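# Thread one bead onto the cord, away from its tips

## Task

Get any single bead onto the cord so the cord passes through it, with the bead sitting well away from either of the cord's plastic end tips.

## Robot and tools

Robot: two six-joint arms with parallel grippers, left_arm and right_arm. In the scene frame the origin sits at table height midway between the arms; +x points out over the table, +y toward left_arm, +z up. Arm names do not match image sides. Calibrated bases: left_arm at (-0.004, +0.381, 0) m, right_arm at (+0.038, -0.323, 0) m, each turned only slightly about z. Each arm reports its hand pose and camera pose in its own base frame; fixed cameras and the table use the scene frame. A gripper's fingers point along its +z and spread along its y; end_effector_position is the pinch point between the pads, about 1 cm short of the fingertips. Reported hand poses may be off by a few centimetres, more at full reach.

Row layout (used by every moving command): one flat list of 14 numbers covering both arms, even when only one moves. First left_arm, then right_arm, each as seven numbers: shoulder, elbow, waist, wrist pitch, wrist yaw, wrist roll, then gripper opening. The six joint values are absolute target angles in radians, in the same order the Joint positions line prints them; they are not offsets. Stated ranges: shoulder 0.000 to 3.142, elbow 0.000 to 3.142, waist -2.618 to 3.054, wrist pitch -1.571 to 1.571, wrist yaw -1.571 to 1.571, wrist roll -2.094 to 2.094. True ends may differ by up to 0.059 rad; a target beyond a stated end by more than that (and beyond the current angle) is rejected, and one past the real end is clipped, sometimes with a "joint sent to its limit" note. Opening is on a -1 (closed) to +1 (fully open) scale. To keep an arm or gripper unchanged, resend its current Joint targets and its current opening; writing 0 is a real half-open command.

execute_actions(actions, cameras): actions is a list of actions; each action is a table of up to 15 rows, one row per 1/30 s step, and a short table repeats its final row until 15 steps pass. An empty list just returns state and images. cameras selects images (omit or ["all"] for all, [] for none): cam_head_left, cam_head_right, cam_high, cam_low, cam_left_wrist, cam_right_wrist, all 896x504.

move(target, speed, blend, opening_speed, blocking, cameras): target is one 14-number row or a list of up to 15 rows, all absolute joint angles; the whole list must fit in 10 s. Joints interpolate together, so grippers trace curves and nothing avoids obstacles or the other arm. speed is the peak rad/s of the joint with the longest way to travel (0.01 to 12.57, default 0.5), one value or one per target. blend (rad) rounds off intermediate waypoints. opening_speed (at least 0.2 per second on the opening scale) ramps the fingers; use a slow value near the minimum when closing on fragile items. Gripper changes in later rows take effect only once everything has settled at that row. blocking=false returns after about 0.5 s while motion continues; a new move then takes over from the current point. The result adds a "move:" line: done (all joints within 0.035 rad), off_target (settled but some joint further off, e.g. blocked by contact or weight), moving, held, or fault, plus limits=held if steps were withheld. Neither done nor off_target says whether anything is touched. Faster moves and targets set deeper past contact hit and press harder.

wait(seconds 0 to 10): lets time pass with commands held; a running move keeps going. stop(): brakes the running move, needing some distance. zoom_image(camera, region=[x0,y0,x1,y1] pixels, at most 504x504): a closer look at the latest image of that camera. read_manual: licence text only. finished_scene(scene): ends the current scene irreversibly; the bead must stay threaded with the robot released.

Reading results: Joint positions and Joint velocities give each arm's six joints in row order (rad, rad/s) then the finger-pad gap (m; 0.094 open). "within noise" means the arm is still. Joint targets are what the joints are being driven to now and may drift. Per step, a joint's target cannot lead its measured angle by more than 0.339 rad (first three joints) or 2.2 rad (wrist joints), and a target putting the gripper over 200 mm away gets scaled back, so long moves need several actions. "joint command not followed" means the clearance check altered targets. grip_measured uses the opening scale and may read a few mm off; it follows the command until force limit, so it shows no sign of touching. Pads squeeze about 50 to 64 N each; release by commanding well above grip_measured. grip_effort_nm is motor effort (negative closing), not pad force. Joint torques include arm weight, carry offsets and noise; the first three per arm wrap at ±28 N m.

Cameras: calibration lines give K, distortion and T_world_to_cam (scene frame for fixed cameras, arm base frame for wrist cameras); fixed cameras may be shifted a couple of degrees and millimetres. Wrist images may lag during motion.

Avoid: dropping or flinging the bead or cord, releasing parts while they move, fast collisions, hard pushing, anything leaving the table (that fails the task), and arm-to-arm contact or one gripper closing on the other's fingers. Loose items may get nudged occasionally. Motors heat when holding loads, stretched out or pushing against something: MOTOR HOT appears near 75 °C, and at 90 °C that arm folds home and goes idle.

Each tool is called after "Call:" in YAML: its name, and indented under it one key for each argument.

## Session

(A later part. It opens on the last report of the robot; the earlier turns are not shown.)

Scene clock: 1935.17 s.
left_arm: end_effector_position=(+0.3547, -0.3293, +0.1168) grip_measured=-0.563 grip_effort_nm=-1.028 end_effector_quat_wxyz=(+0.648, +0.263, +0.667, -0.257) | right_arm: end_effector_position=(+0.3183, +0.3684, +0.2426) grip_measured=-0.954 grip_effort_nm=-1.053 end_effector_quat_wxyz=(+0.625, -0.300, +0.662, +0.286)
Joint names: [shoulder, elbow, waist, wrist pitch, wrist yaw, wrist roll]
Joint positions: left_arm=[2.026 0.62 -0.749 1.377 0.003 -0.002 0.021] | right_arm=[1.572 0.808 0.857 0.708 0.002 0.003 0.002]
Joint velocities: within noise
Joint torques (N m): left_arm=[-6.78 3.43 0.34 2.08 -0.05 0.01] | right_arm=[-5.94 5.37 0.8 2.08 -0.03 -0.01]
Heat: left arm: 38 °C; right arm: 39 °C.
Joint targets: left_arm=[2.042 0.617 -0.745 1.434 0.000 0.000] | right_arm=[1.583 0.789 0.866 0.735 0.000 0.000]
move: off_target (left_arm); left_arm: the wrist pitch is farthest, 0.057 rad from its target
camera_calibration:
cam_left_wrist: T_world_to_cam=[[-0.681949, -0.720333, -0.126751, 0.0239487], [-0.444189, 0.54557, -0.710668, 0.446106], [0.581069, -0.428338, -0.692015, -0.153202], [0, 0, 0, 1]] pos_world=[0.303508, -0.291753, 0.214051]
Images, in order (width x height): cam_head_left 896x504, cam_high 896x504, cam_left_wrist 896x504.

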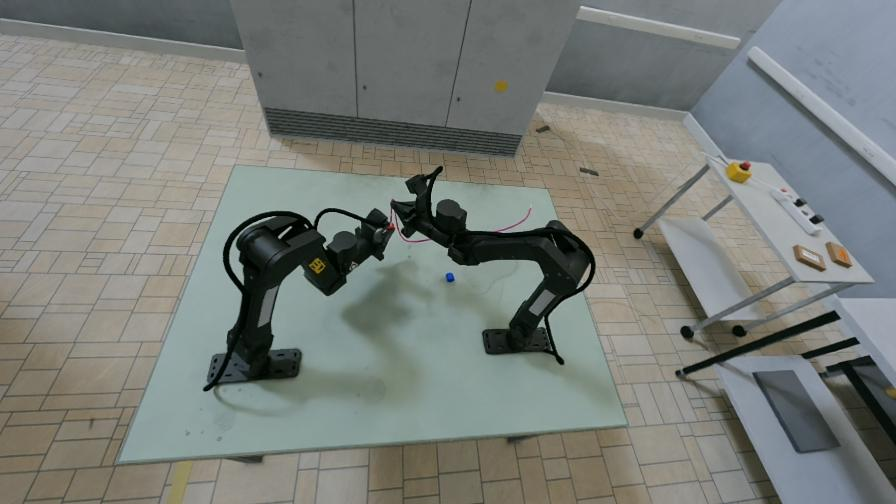

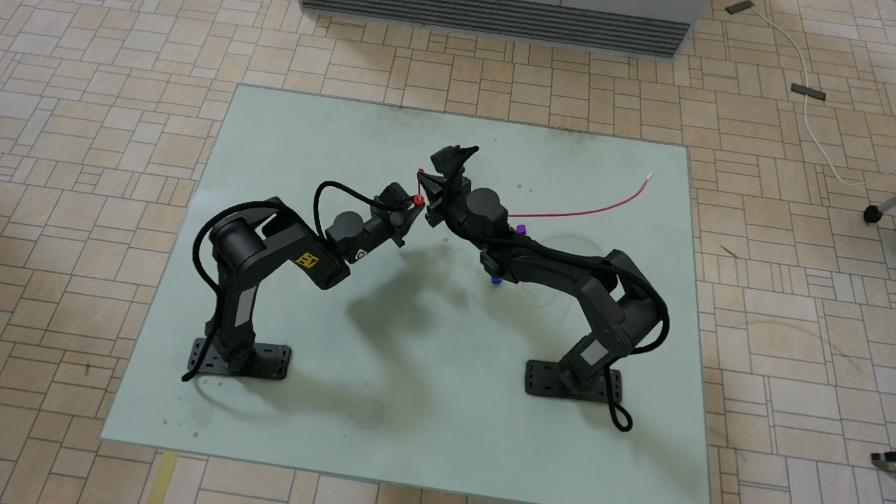

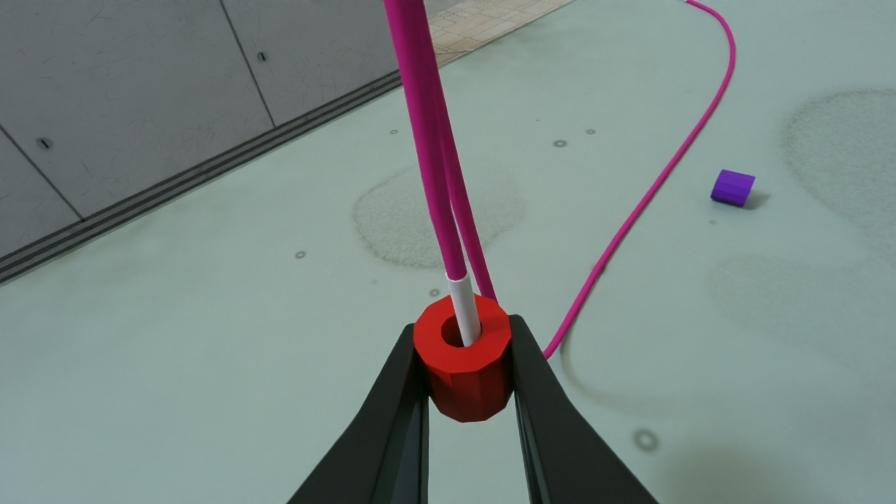

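Call:
move:
  target: [2.042, 0.617, -0.745, 1.434, 0.0, 0.0, -0.64, 1.675, 0.7215, 0.868, 0.928, 0.0, 0.0, -1.0]
  speed: 0.15
  cameras: ["cam_left_wrist", "cam_high", "cam_low"]

Call:
zoom_image:
  camera: "cam_left_wrist"
  region: [350, 180, 560, 430]

Call:
zoom_image:
  camera: "cam_low"
  region: [250, 170, 370, 300]

Scene clock: 1976.07 s.
left_arm: end_effector_position=(+0.3547, -0.3293, +0.1168) grip_measured=-0.563 grip_effort_nm=-1.023 end_effector_quat_wxyz=(+0.648, +0.263, +0.667, -0.257) | right_arm: end_effector_position=(+0.3193, +0.3695, +0.2142) grip_measured=-0.954 grip_effort_nm=-1.053 end_effector_quat_wxyz=(+0.633, -0.297, +0.654, +0.289)
Joint names: [shoulder, elbow, waist, wrist pitch, wrist yaw, wrist roll]
Joint positions: left_arm=[2.026 0.62 -0.749 1.377 0.003 -0.002 0.021] | right_arm=[1.662 0.739 0.857 0.89 0.002 0.003 0.002]
Joint velocities: within noise
Joint torques (N m): left_arm=[-6.78 3.44 0.32 2.07 -0.05 0.01] | right_arm=[-6.3 4.94 0.96 2.21 -0.04 -0.01]
Heat: left arm: 39 °C; right arm: 40 °C.
Joint targets: left_arm=[2.042 0.617 -0.745 1.434 0.000 0.000] | right_arm=[1.675 0.721 0.868 0.928 0.000 0.000]
move: off_target (left_arm, right_arm); left_arm: the wrist pitch is farthest, 0.057 rad from its target; right_arm: the wrist pitch is farthest, 0.038 rad from its target
camera_calibration:
cam_left_wrist: T_world_to_cam=[[-0.681949, -0.720333, -0.126751, 0.0239487], [-0.444189, 0.54557, -0.710668, 0.446106], [0.581069, -0.428338, -0.692015, -0.153202], [0, 0, 0, 1]] pos_world=[0.303508, -0.291753, 0.214051]
Images, in order (width x height): cam_high 896x504, cam_low 896x504, cam_left_wrist 896x504.

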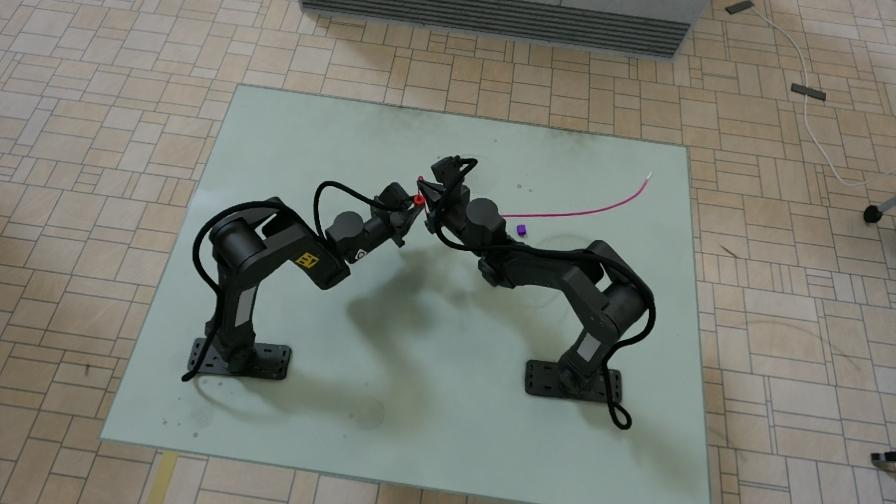

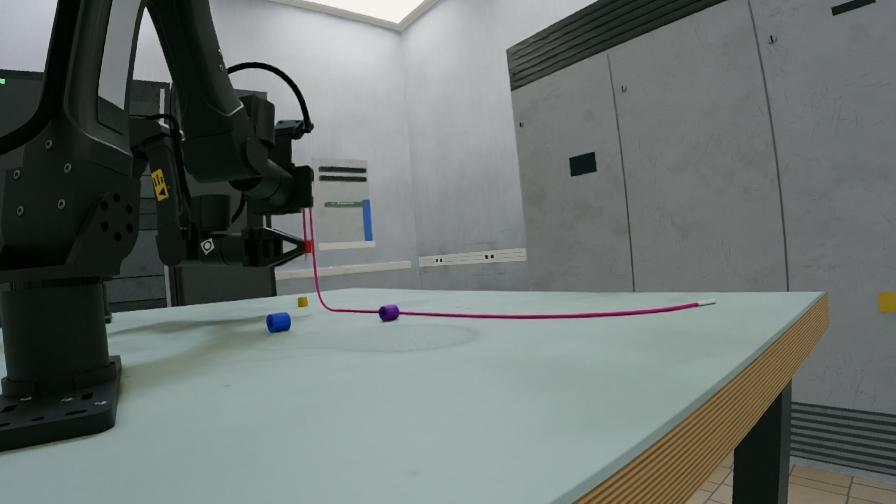

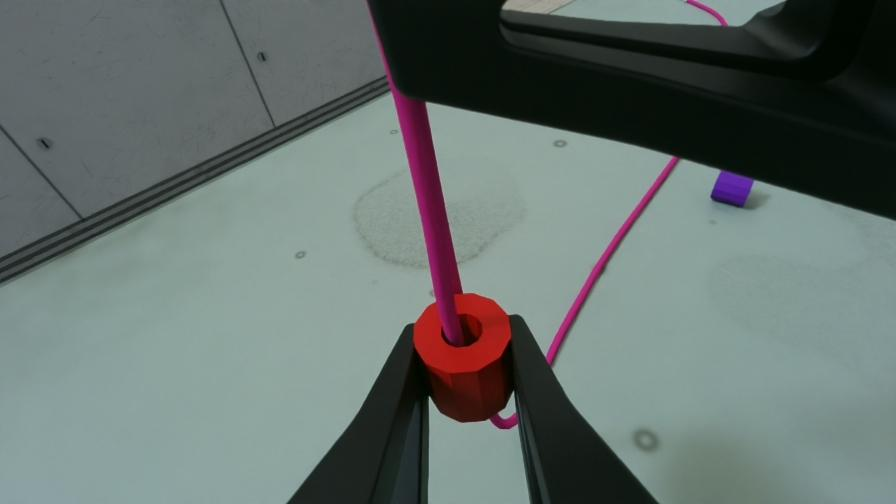

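Scaled by 2.016 from the camera's 896x504 image, which has a finer 1280x720 frame.

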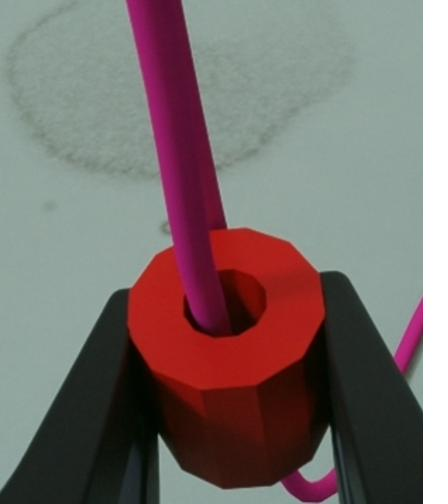

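Scaled by 3.877 from the camera's 896x504 image, which has a finer 1280x720 frame.

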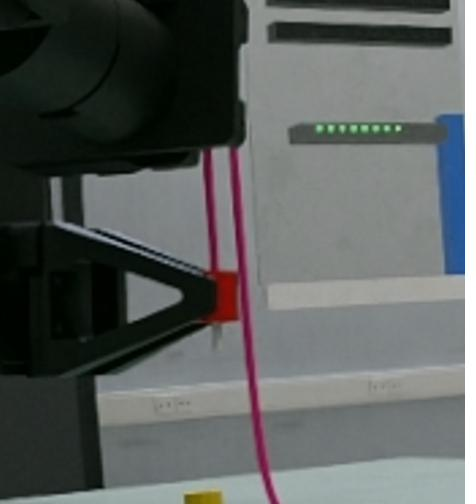

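Call:
move:
  target: [2.042, 0.617, -0.745, 1.434, 0.0, 0.0, -0.64, 1.780, 0.668, 0.868, 1.089, 0.0, 0.0, -1.0]
  speed: 0.15

Call:
zoom_image:
  camera: "cam_low"
  region: [250, 170, 370, 300]

Call:
zoom_image:
  camera: "cam_high"
  region: [390, 140, 470, 220]

Scene clock: 1986.23 s.
left_arm: end_effector_position=(+0.3547, -0.3293, +0.1168) grip_measured=-0.563 grip_effort_nm=-1.033 end_effector_quat_wxyz=(+0.648, +0.263, +0.667, -0.257) | right_arm: end_effector_position=(+0.3190, +0.3692, +0.1822) grip_measured=-0.954 grip_effort_nm=-1.057 end_effector_quat_wxyz=(+0.634, -0.296, +0.653, +0.290)
Joint names: [shoulder, elbow, waist, wrist pitch, wrist yaw, wrist roll]
Joint positions: left_arm=[2.026 0.62 -0.749 1.377 0.003 -0.002 0.021] | right_arm=[1.766 0.685 0.857 1.052 0.002 0.003 0.002]
Joint velocities: within noise
Joint torques (N m): left_arm=[-6.78 3.45 0.35 2.07 -0.05 0.01] | right_arm=[-6.56 4.45 0.92 2.17 -0.05 -0.03]
Heat: left arm: 39 °C; right arm: 41 °C.
Joint targets: left_arm=[2.042 0.617 -0.745 1.434 0.000 0.000] | right_arm=[1.780 0.668 0.868 1.089 0.000 0.000]
move: off_target (left_arm, right_arm); left_arm: the wrist pitch is farthest, 0.057 rad from its target; right_arm: the wrist pitch is farthest, 0.037 rad from its target
camera_calibration:
cam_left_wrist: T_world_to_cam=[[-0.681949, -0.720333, -0.126751, 0.0239487], [-0.444189, 0.54557, -0.710668, 0.446106], [0.581069, -0.428338, -0.692015, -0.153202], [0, 0, 0, 1]] pos_world=[0.303508, -0.291753, 0.214051]
cam_right_wrist: T_world_to_cam=[[0.748215, -0.655378, -0.103212, 0.0240085], [-0.515333, -0.476113, -0.712565, 0.495159], [0.417859, 0.586341, -0.693973, -0.107485], [0, 0, 0, 1]] pos_world=[0.282122, 0.31451, 0.280719]

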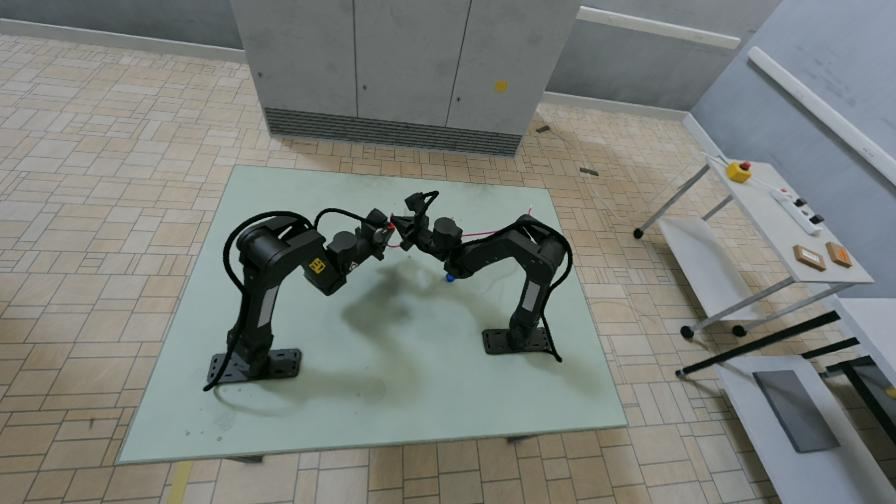

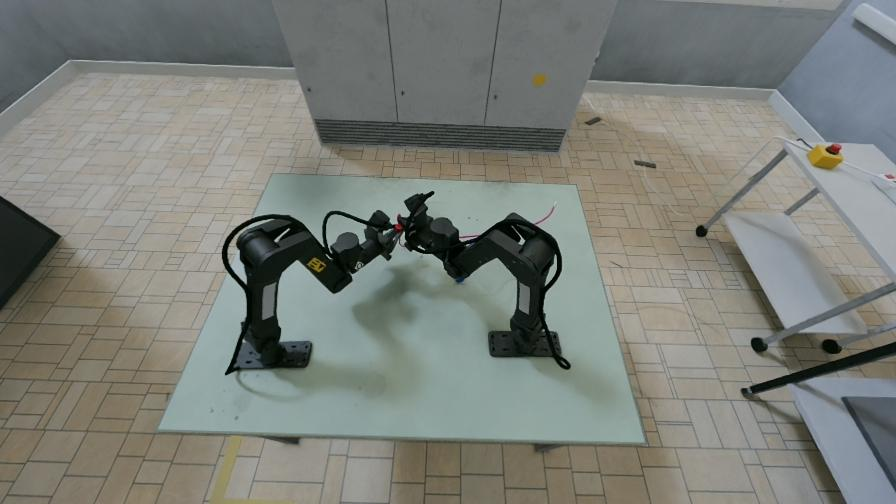

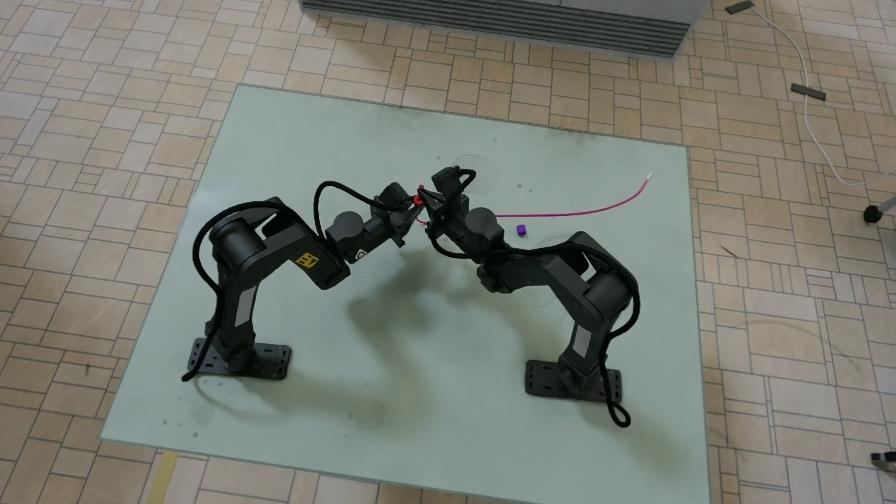

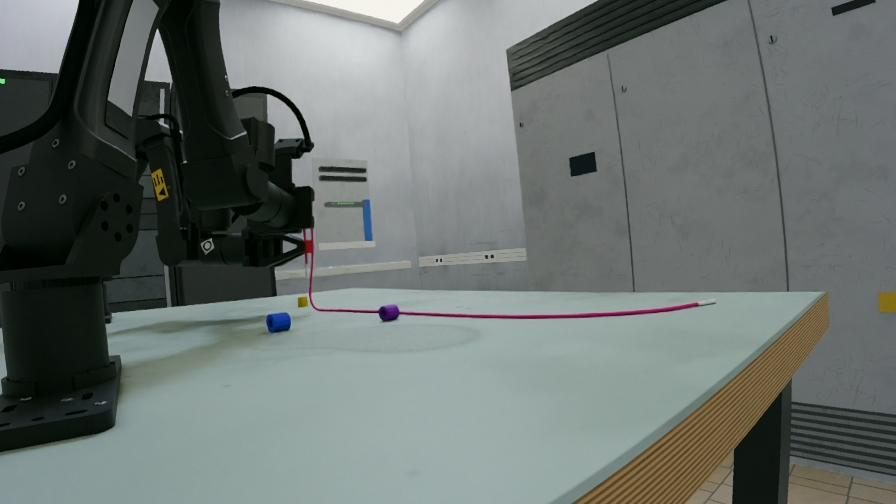

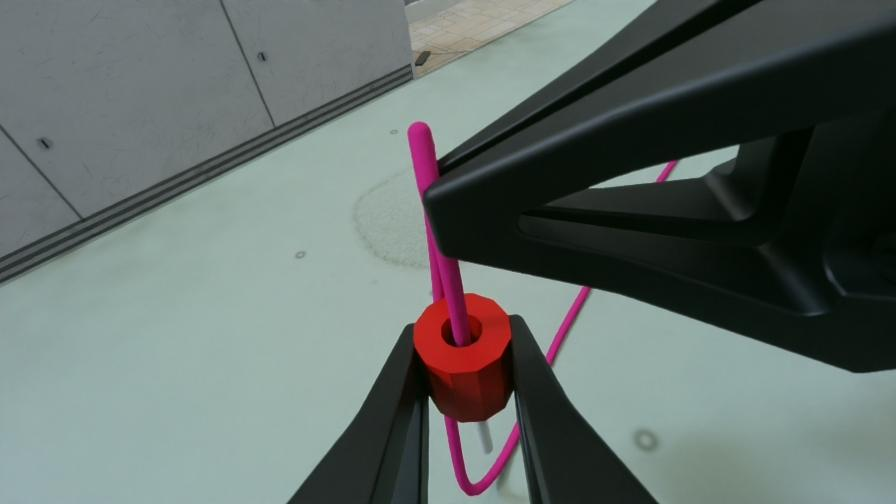

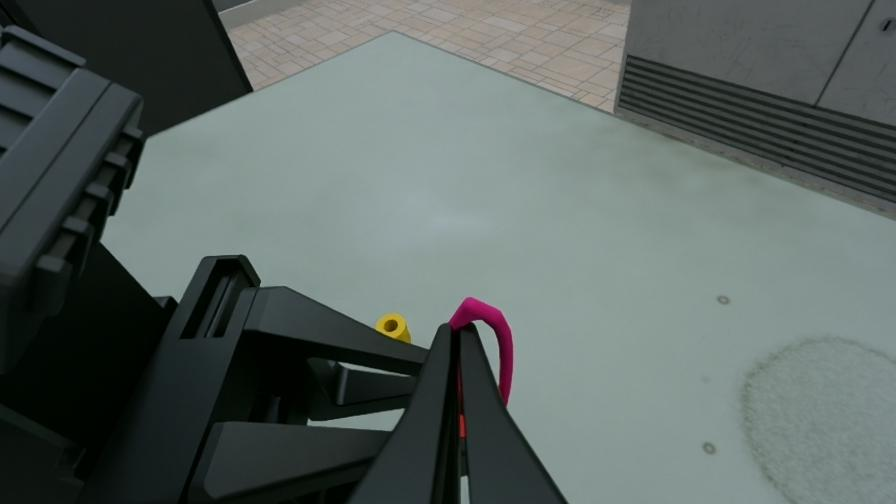

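Scaled by 3.877 from the camera's 896x504 image, which has a finer 1280x720 frame.

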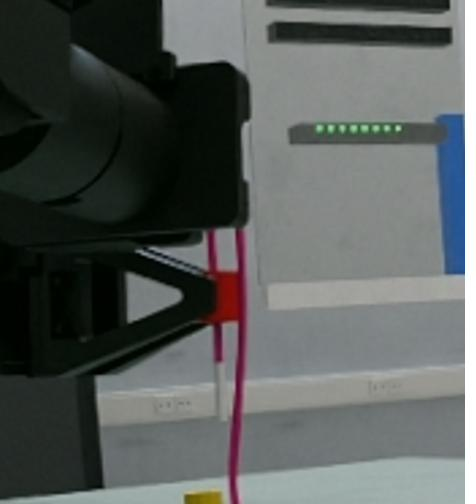

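Scaled by 6.300 from the camera's 896x504 image, which has a finer 1280x720 frame.

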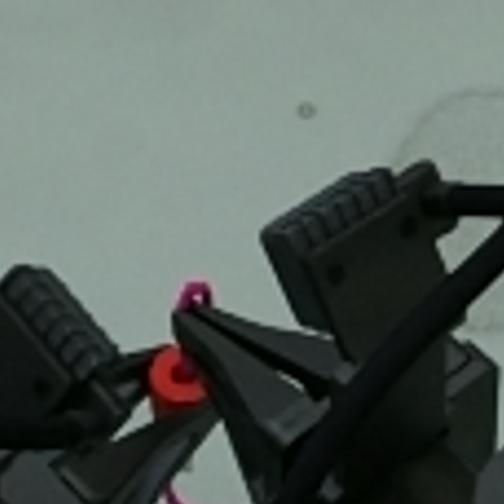

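Call:
move:
  target:
    - [2.042, 0.617, -0.745, 1.434, 0.0, 0.0, -0.64, 1.619, 0.84, 0.868, 0.607, 0.0, 0.0, -1.0]
    - [2.042, 0.617, -0.745, 1.434, 0.0, 0.0, -0.64, 1.604, 1.05, 0.868, 0.133, 0.0, 0.0, -1.0]
  speed: 0.3
  blend: 0.03

Call:
zoom_image:
  camera: "cam_low"
  region: [250, 170, 370, 300]

Call:
zoom_image:
  camera: "cam_high"
  region: [380, 140, 500, 240]

Scene clock: 2054.67 s.
left_arm: end_effector_position=(+0.3544, -0.3294, +0.1160) grip_measured=-0.563 grip_effort_nm=-1.028 end_effector_quat_wxyz=(+0.647, +0.263, +0.668, -0.257) | right_arm: end_effector_position=(+0.3196, +0.3698, +0.1624) grip_measured=-0.954 grip_effort_nm=-1.057 end_effector_quat_wxyz=(+0.460, -0.357, +0.785, +0.210)
Joint names: [shoulder, elbow, waist, wrist pitch, wrist yaw, wrist roll]
Joint positions: left_arm=[2.027 0.619 -0.749 1.377 0.005 -0.002 0.021] | right_arm=[1.645 1.005 0.857 0.13 0.002 0.003 0.002]
Joint velocities: within noise
Joint torques (N m): left_arm=[-6.87 3.48 0.35 2.07 -0.06 0.01] | right_arm=[-11.02 10.45 0.95 1.68 -0.05 -0.01]
Heat: left arm: 40 °C; right arm: 43 °C.
Joint targets: left_arm=[2.042 0.617 -0.745 1.434 0.000 0.000] | right_arm=[1.604 1.050 0.868 0.133 0.000 0.000]
move: off_target (left_arm, right_arm); left_arm: the wrist pitch is farthest, 0.057 rad from its target; right_arm: the elbow is farthest, 0.045 rad from its target
camera_calibration:
cam_left_wrist: T_world_to_cam=[[-0.683212, -0.719157, -0.12663, 0.0243528], [-0.44434, 0.54705, -0.709435, 0.44579], [0.579468, -0.428427, -0.693301, -0.152879], [0, 0, 0, 1]] pos_world=[0.303309, -0.291853, 0.213352]
cam_right_wrist: T_world_to_cam=[[0.717404, -0.69095, -0.0889887, 0.042628], [-0.679281, -0.665429, -0.309487, 0.538573], [0.154624, 0.282475, -0.946731, 0.115799], [0, 0, 0, 1]] pos_world=[0.317355, 0.355125, 0.280105]

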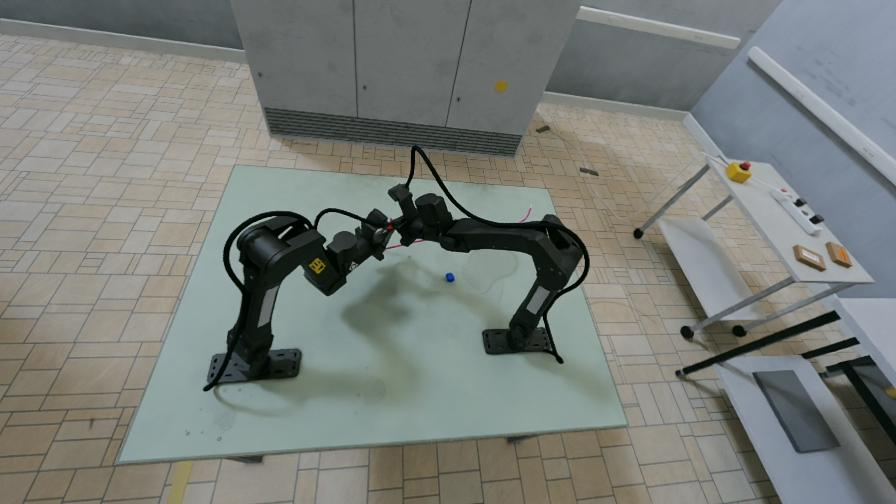

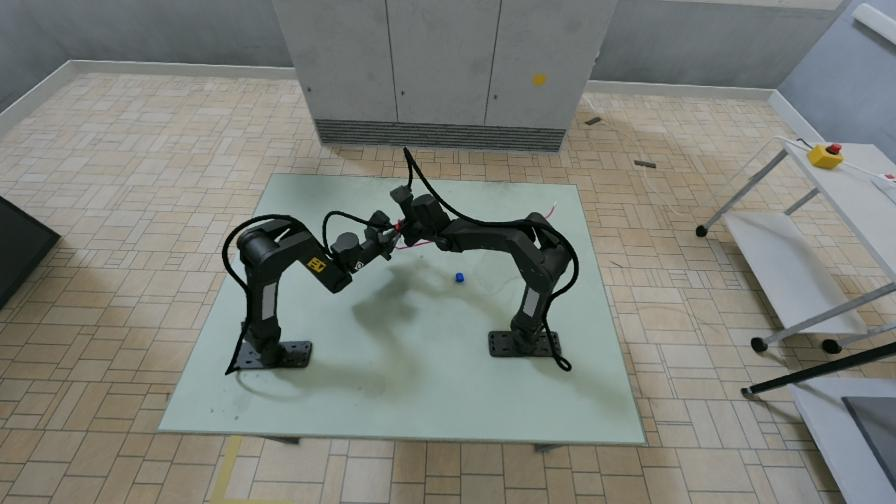

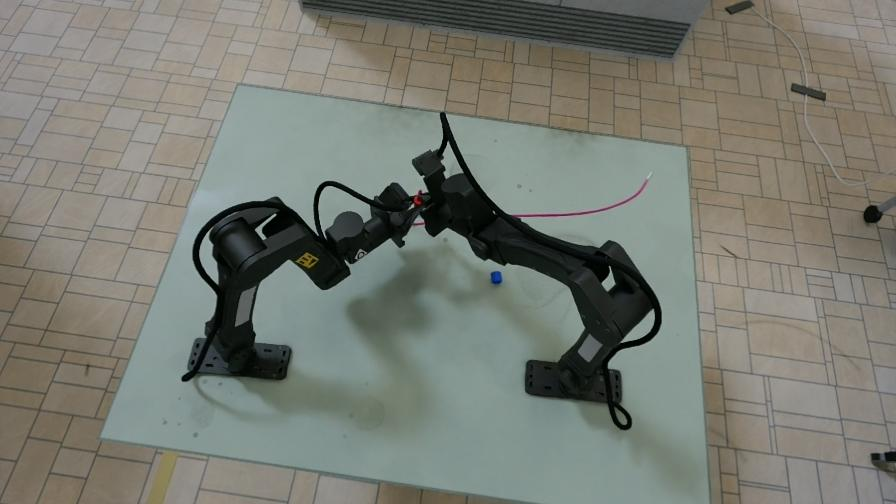

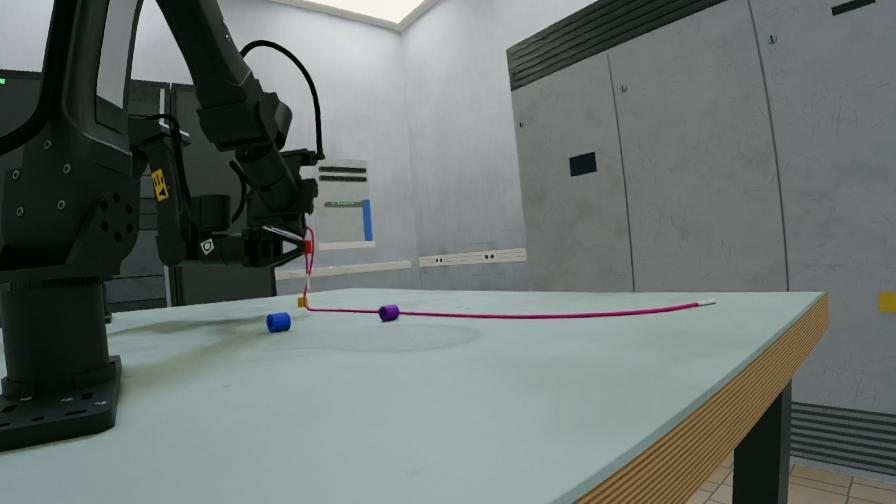

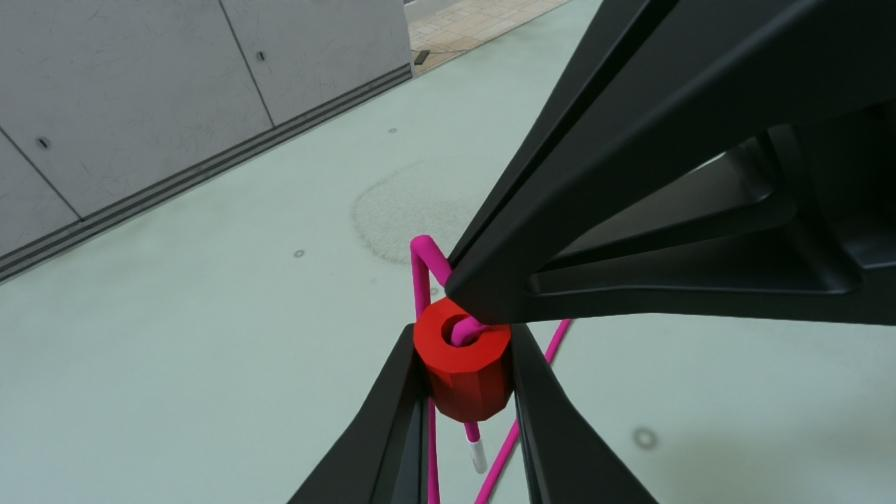

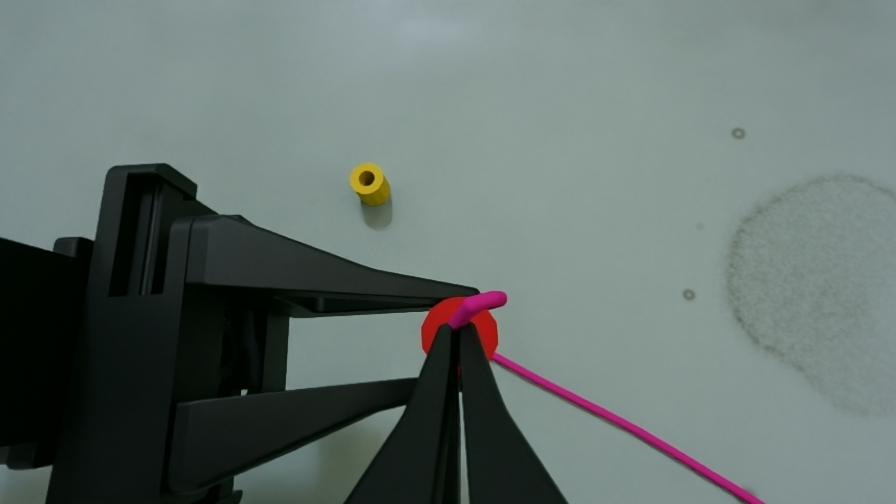

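Scaled by 3.877 from the camera's 896x504 image, which has a finer 1280x720 frame.

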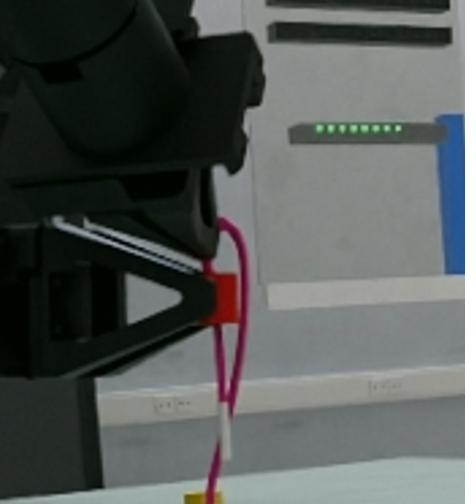

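Scaled by 4.200 from the camera's 896x504 image, which has a finer 1280x720 frame.

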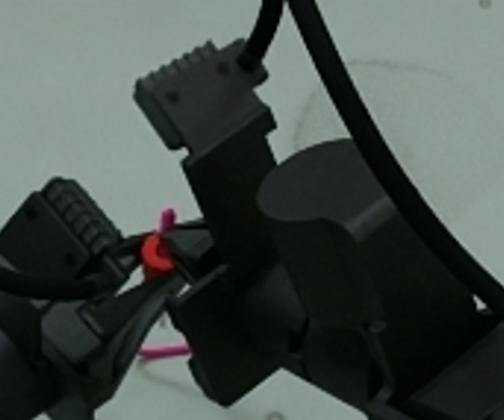

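Call:
move:
  target:
    - [2.111, 0.6575, -0.745, 1.377, 0.0, 0.0, -0.64, 1.717, 0.905, 0.868, 0.312, 0.0, 0.0, -1.0]
    - [2.055, 0.685, -0.745, 1.18, 0.0, 0.0, -0.64, 1.788, 0.847, 0.868, 0.445, 0.0, 0.0, -1.0]
    - [2.019, 0.746, -0.745, 0.913, 0.0, 0.0, -0.64, 1.856, 0.81, 0.868, 0.55, 0.0, 0.0, -1.0]
  speed: 0.15
  blend: 0.02

Call:
zoom_image:
  camera: "cam_low"
  region: [240, 220, 360, 330]

Scene clock: 2108.83 s.
left_arm: end_effector_position=(+0.3559, -0.3307, +0.0235) grip_measured=-0.563 grip_effort_nm=-1.023 end_effector_quat_wxyz=(+0.502, +0.308, +0.783, -0.200) | right_arm: end_effector_position=(+0.3194, +0.3696, +0.0768) grip_measured=-0.954 grip_effort_nm=-1.053 end_effector_quat_wxyz=(+0.462, -0.356, +0.784, +0.211)
Joint names: [shoulder, elbow, waist, wrist pitch, wrist yaw, wrist roll]
Joint positions: left_arm=[2.063 0.725 -0.749 0.91 0.005 -0.002 0.021] | right_arm=[1.84 0.828 0.857 0.508 0.002 0.003 0.002]
Joint velocities: within noise
Joint torques (N m): left_arm=[-12.68 5.5 0.35 1.54 -0.06 0.01] | right_arm=[-7.17 4.57 0.94 2.08 -0.03 0]
Heat: left arm: 40 °C; right arm: 40 °C.
Joint targets: left_arm=[2.019 0.746 -0.745 0.913 0.000 0.000] | right_arm=[1.856 0.810 0.868 0.550 0.000 0.000]
move: off_target (left_arm, right_arm); left_arm: the shoulder is farthest, 0.044 rad from its target; right_arm: the wrist pitch is farthest, 0.042 rad from its target
camera_calibration:
cam_left_wrist: T_world_to_cam=[[-0.718548, -0.686279, -0.112738, 0.0358135], [-0.605552, 0.697088, -0.383895, 0.480988], [0.342047, -0.207578, -0.916469, -0.0556892], [0, 0, 0, 1]] pos_world=[0.336045, -0.322273, 0.137649]
cam_right_wrist: T_world_to_cam=[[0.717707, -0.690599, -0.0892696, 0.034781], [-0.678196, -0.664156, -0.314558, 0.511352], [0.157945, 0.286303, -0.945031, 0.0322088], [0, 0, 0, 1]] pos_world=[0.316747, 0.354416, 0.194393]

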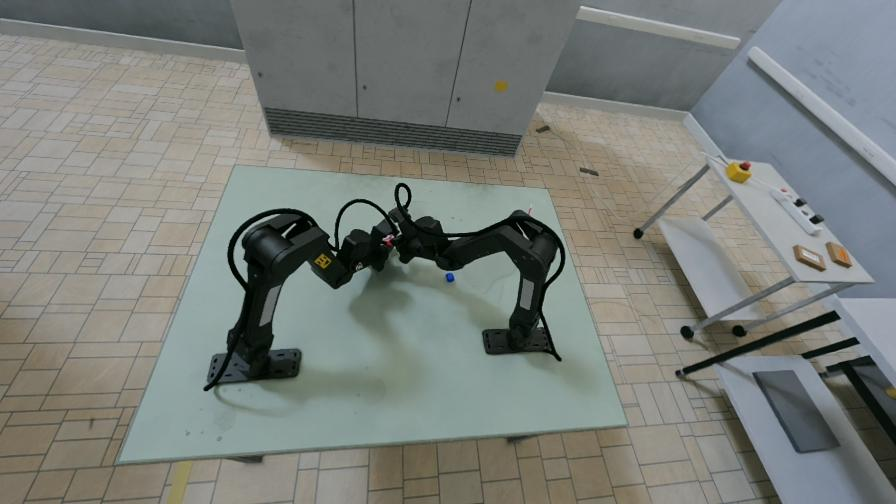

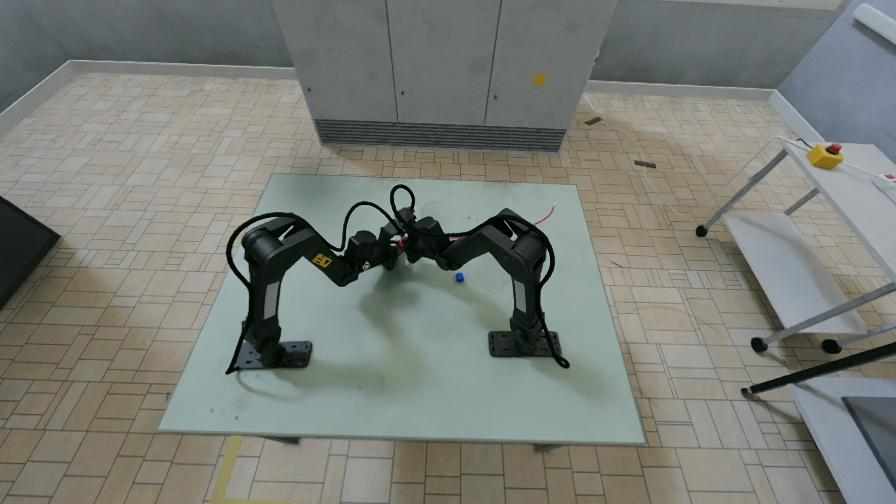

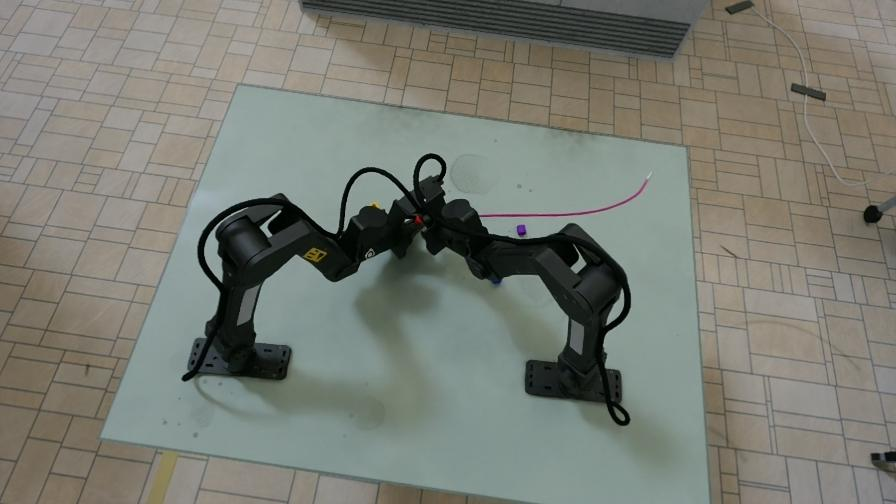

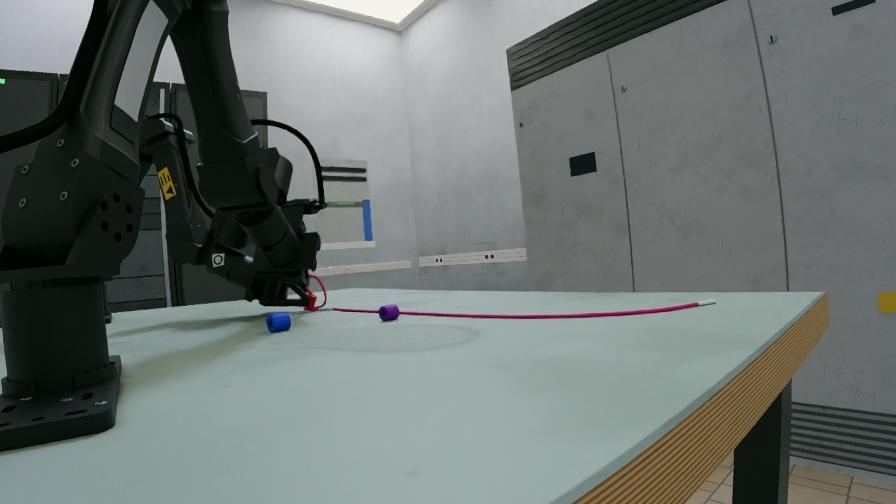

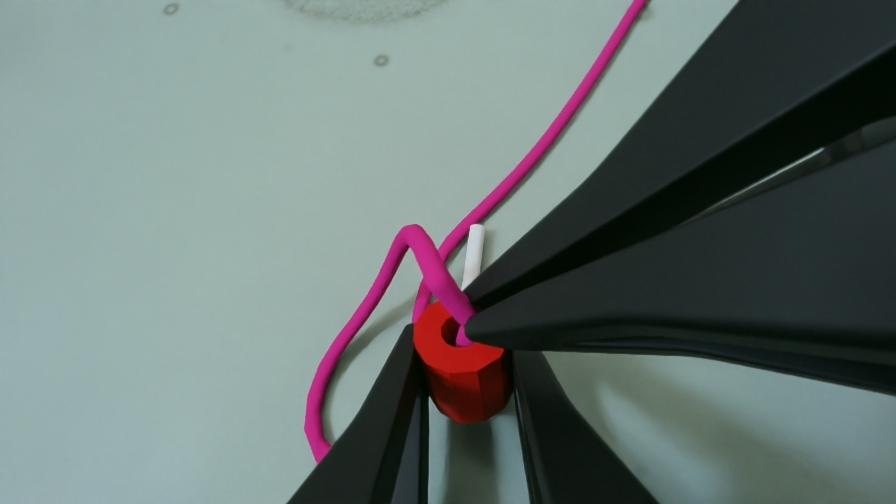

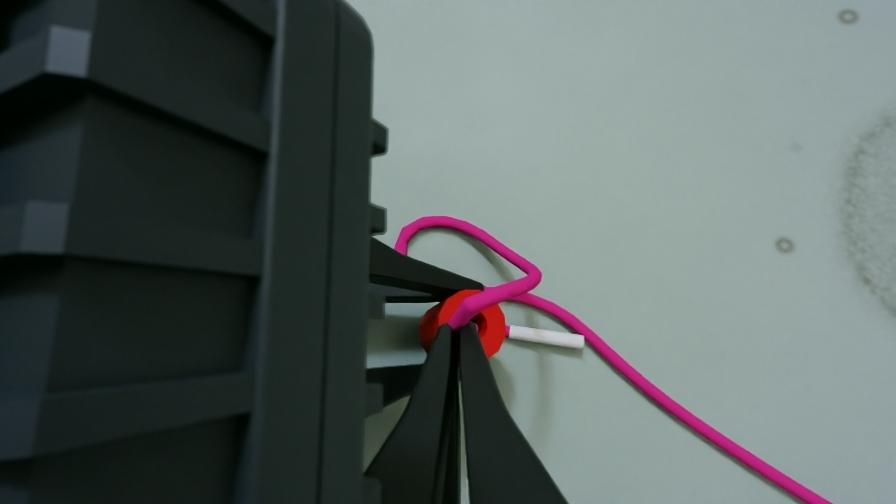

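Scaled by 4.200 from the camera's 896x504 image, which has a finer 1280x720 frame.

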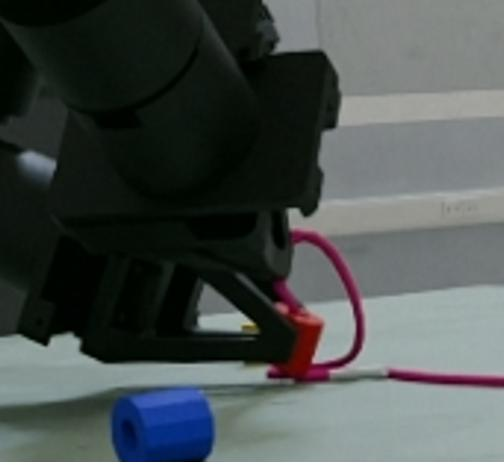

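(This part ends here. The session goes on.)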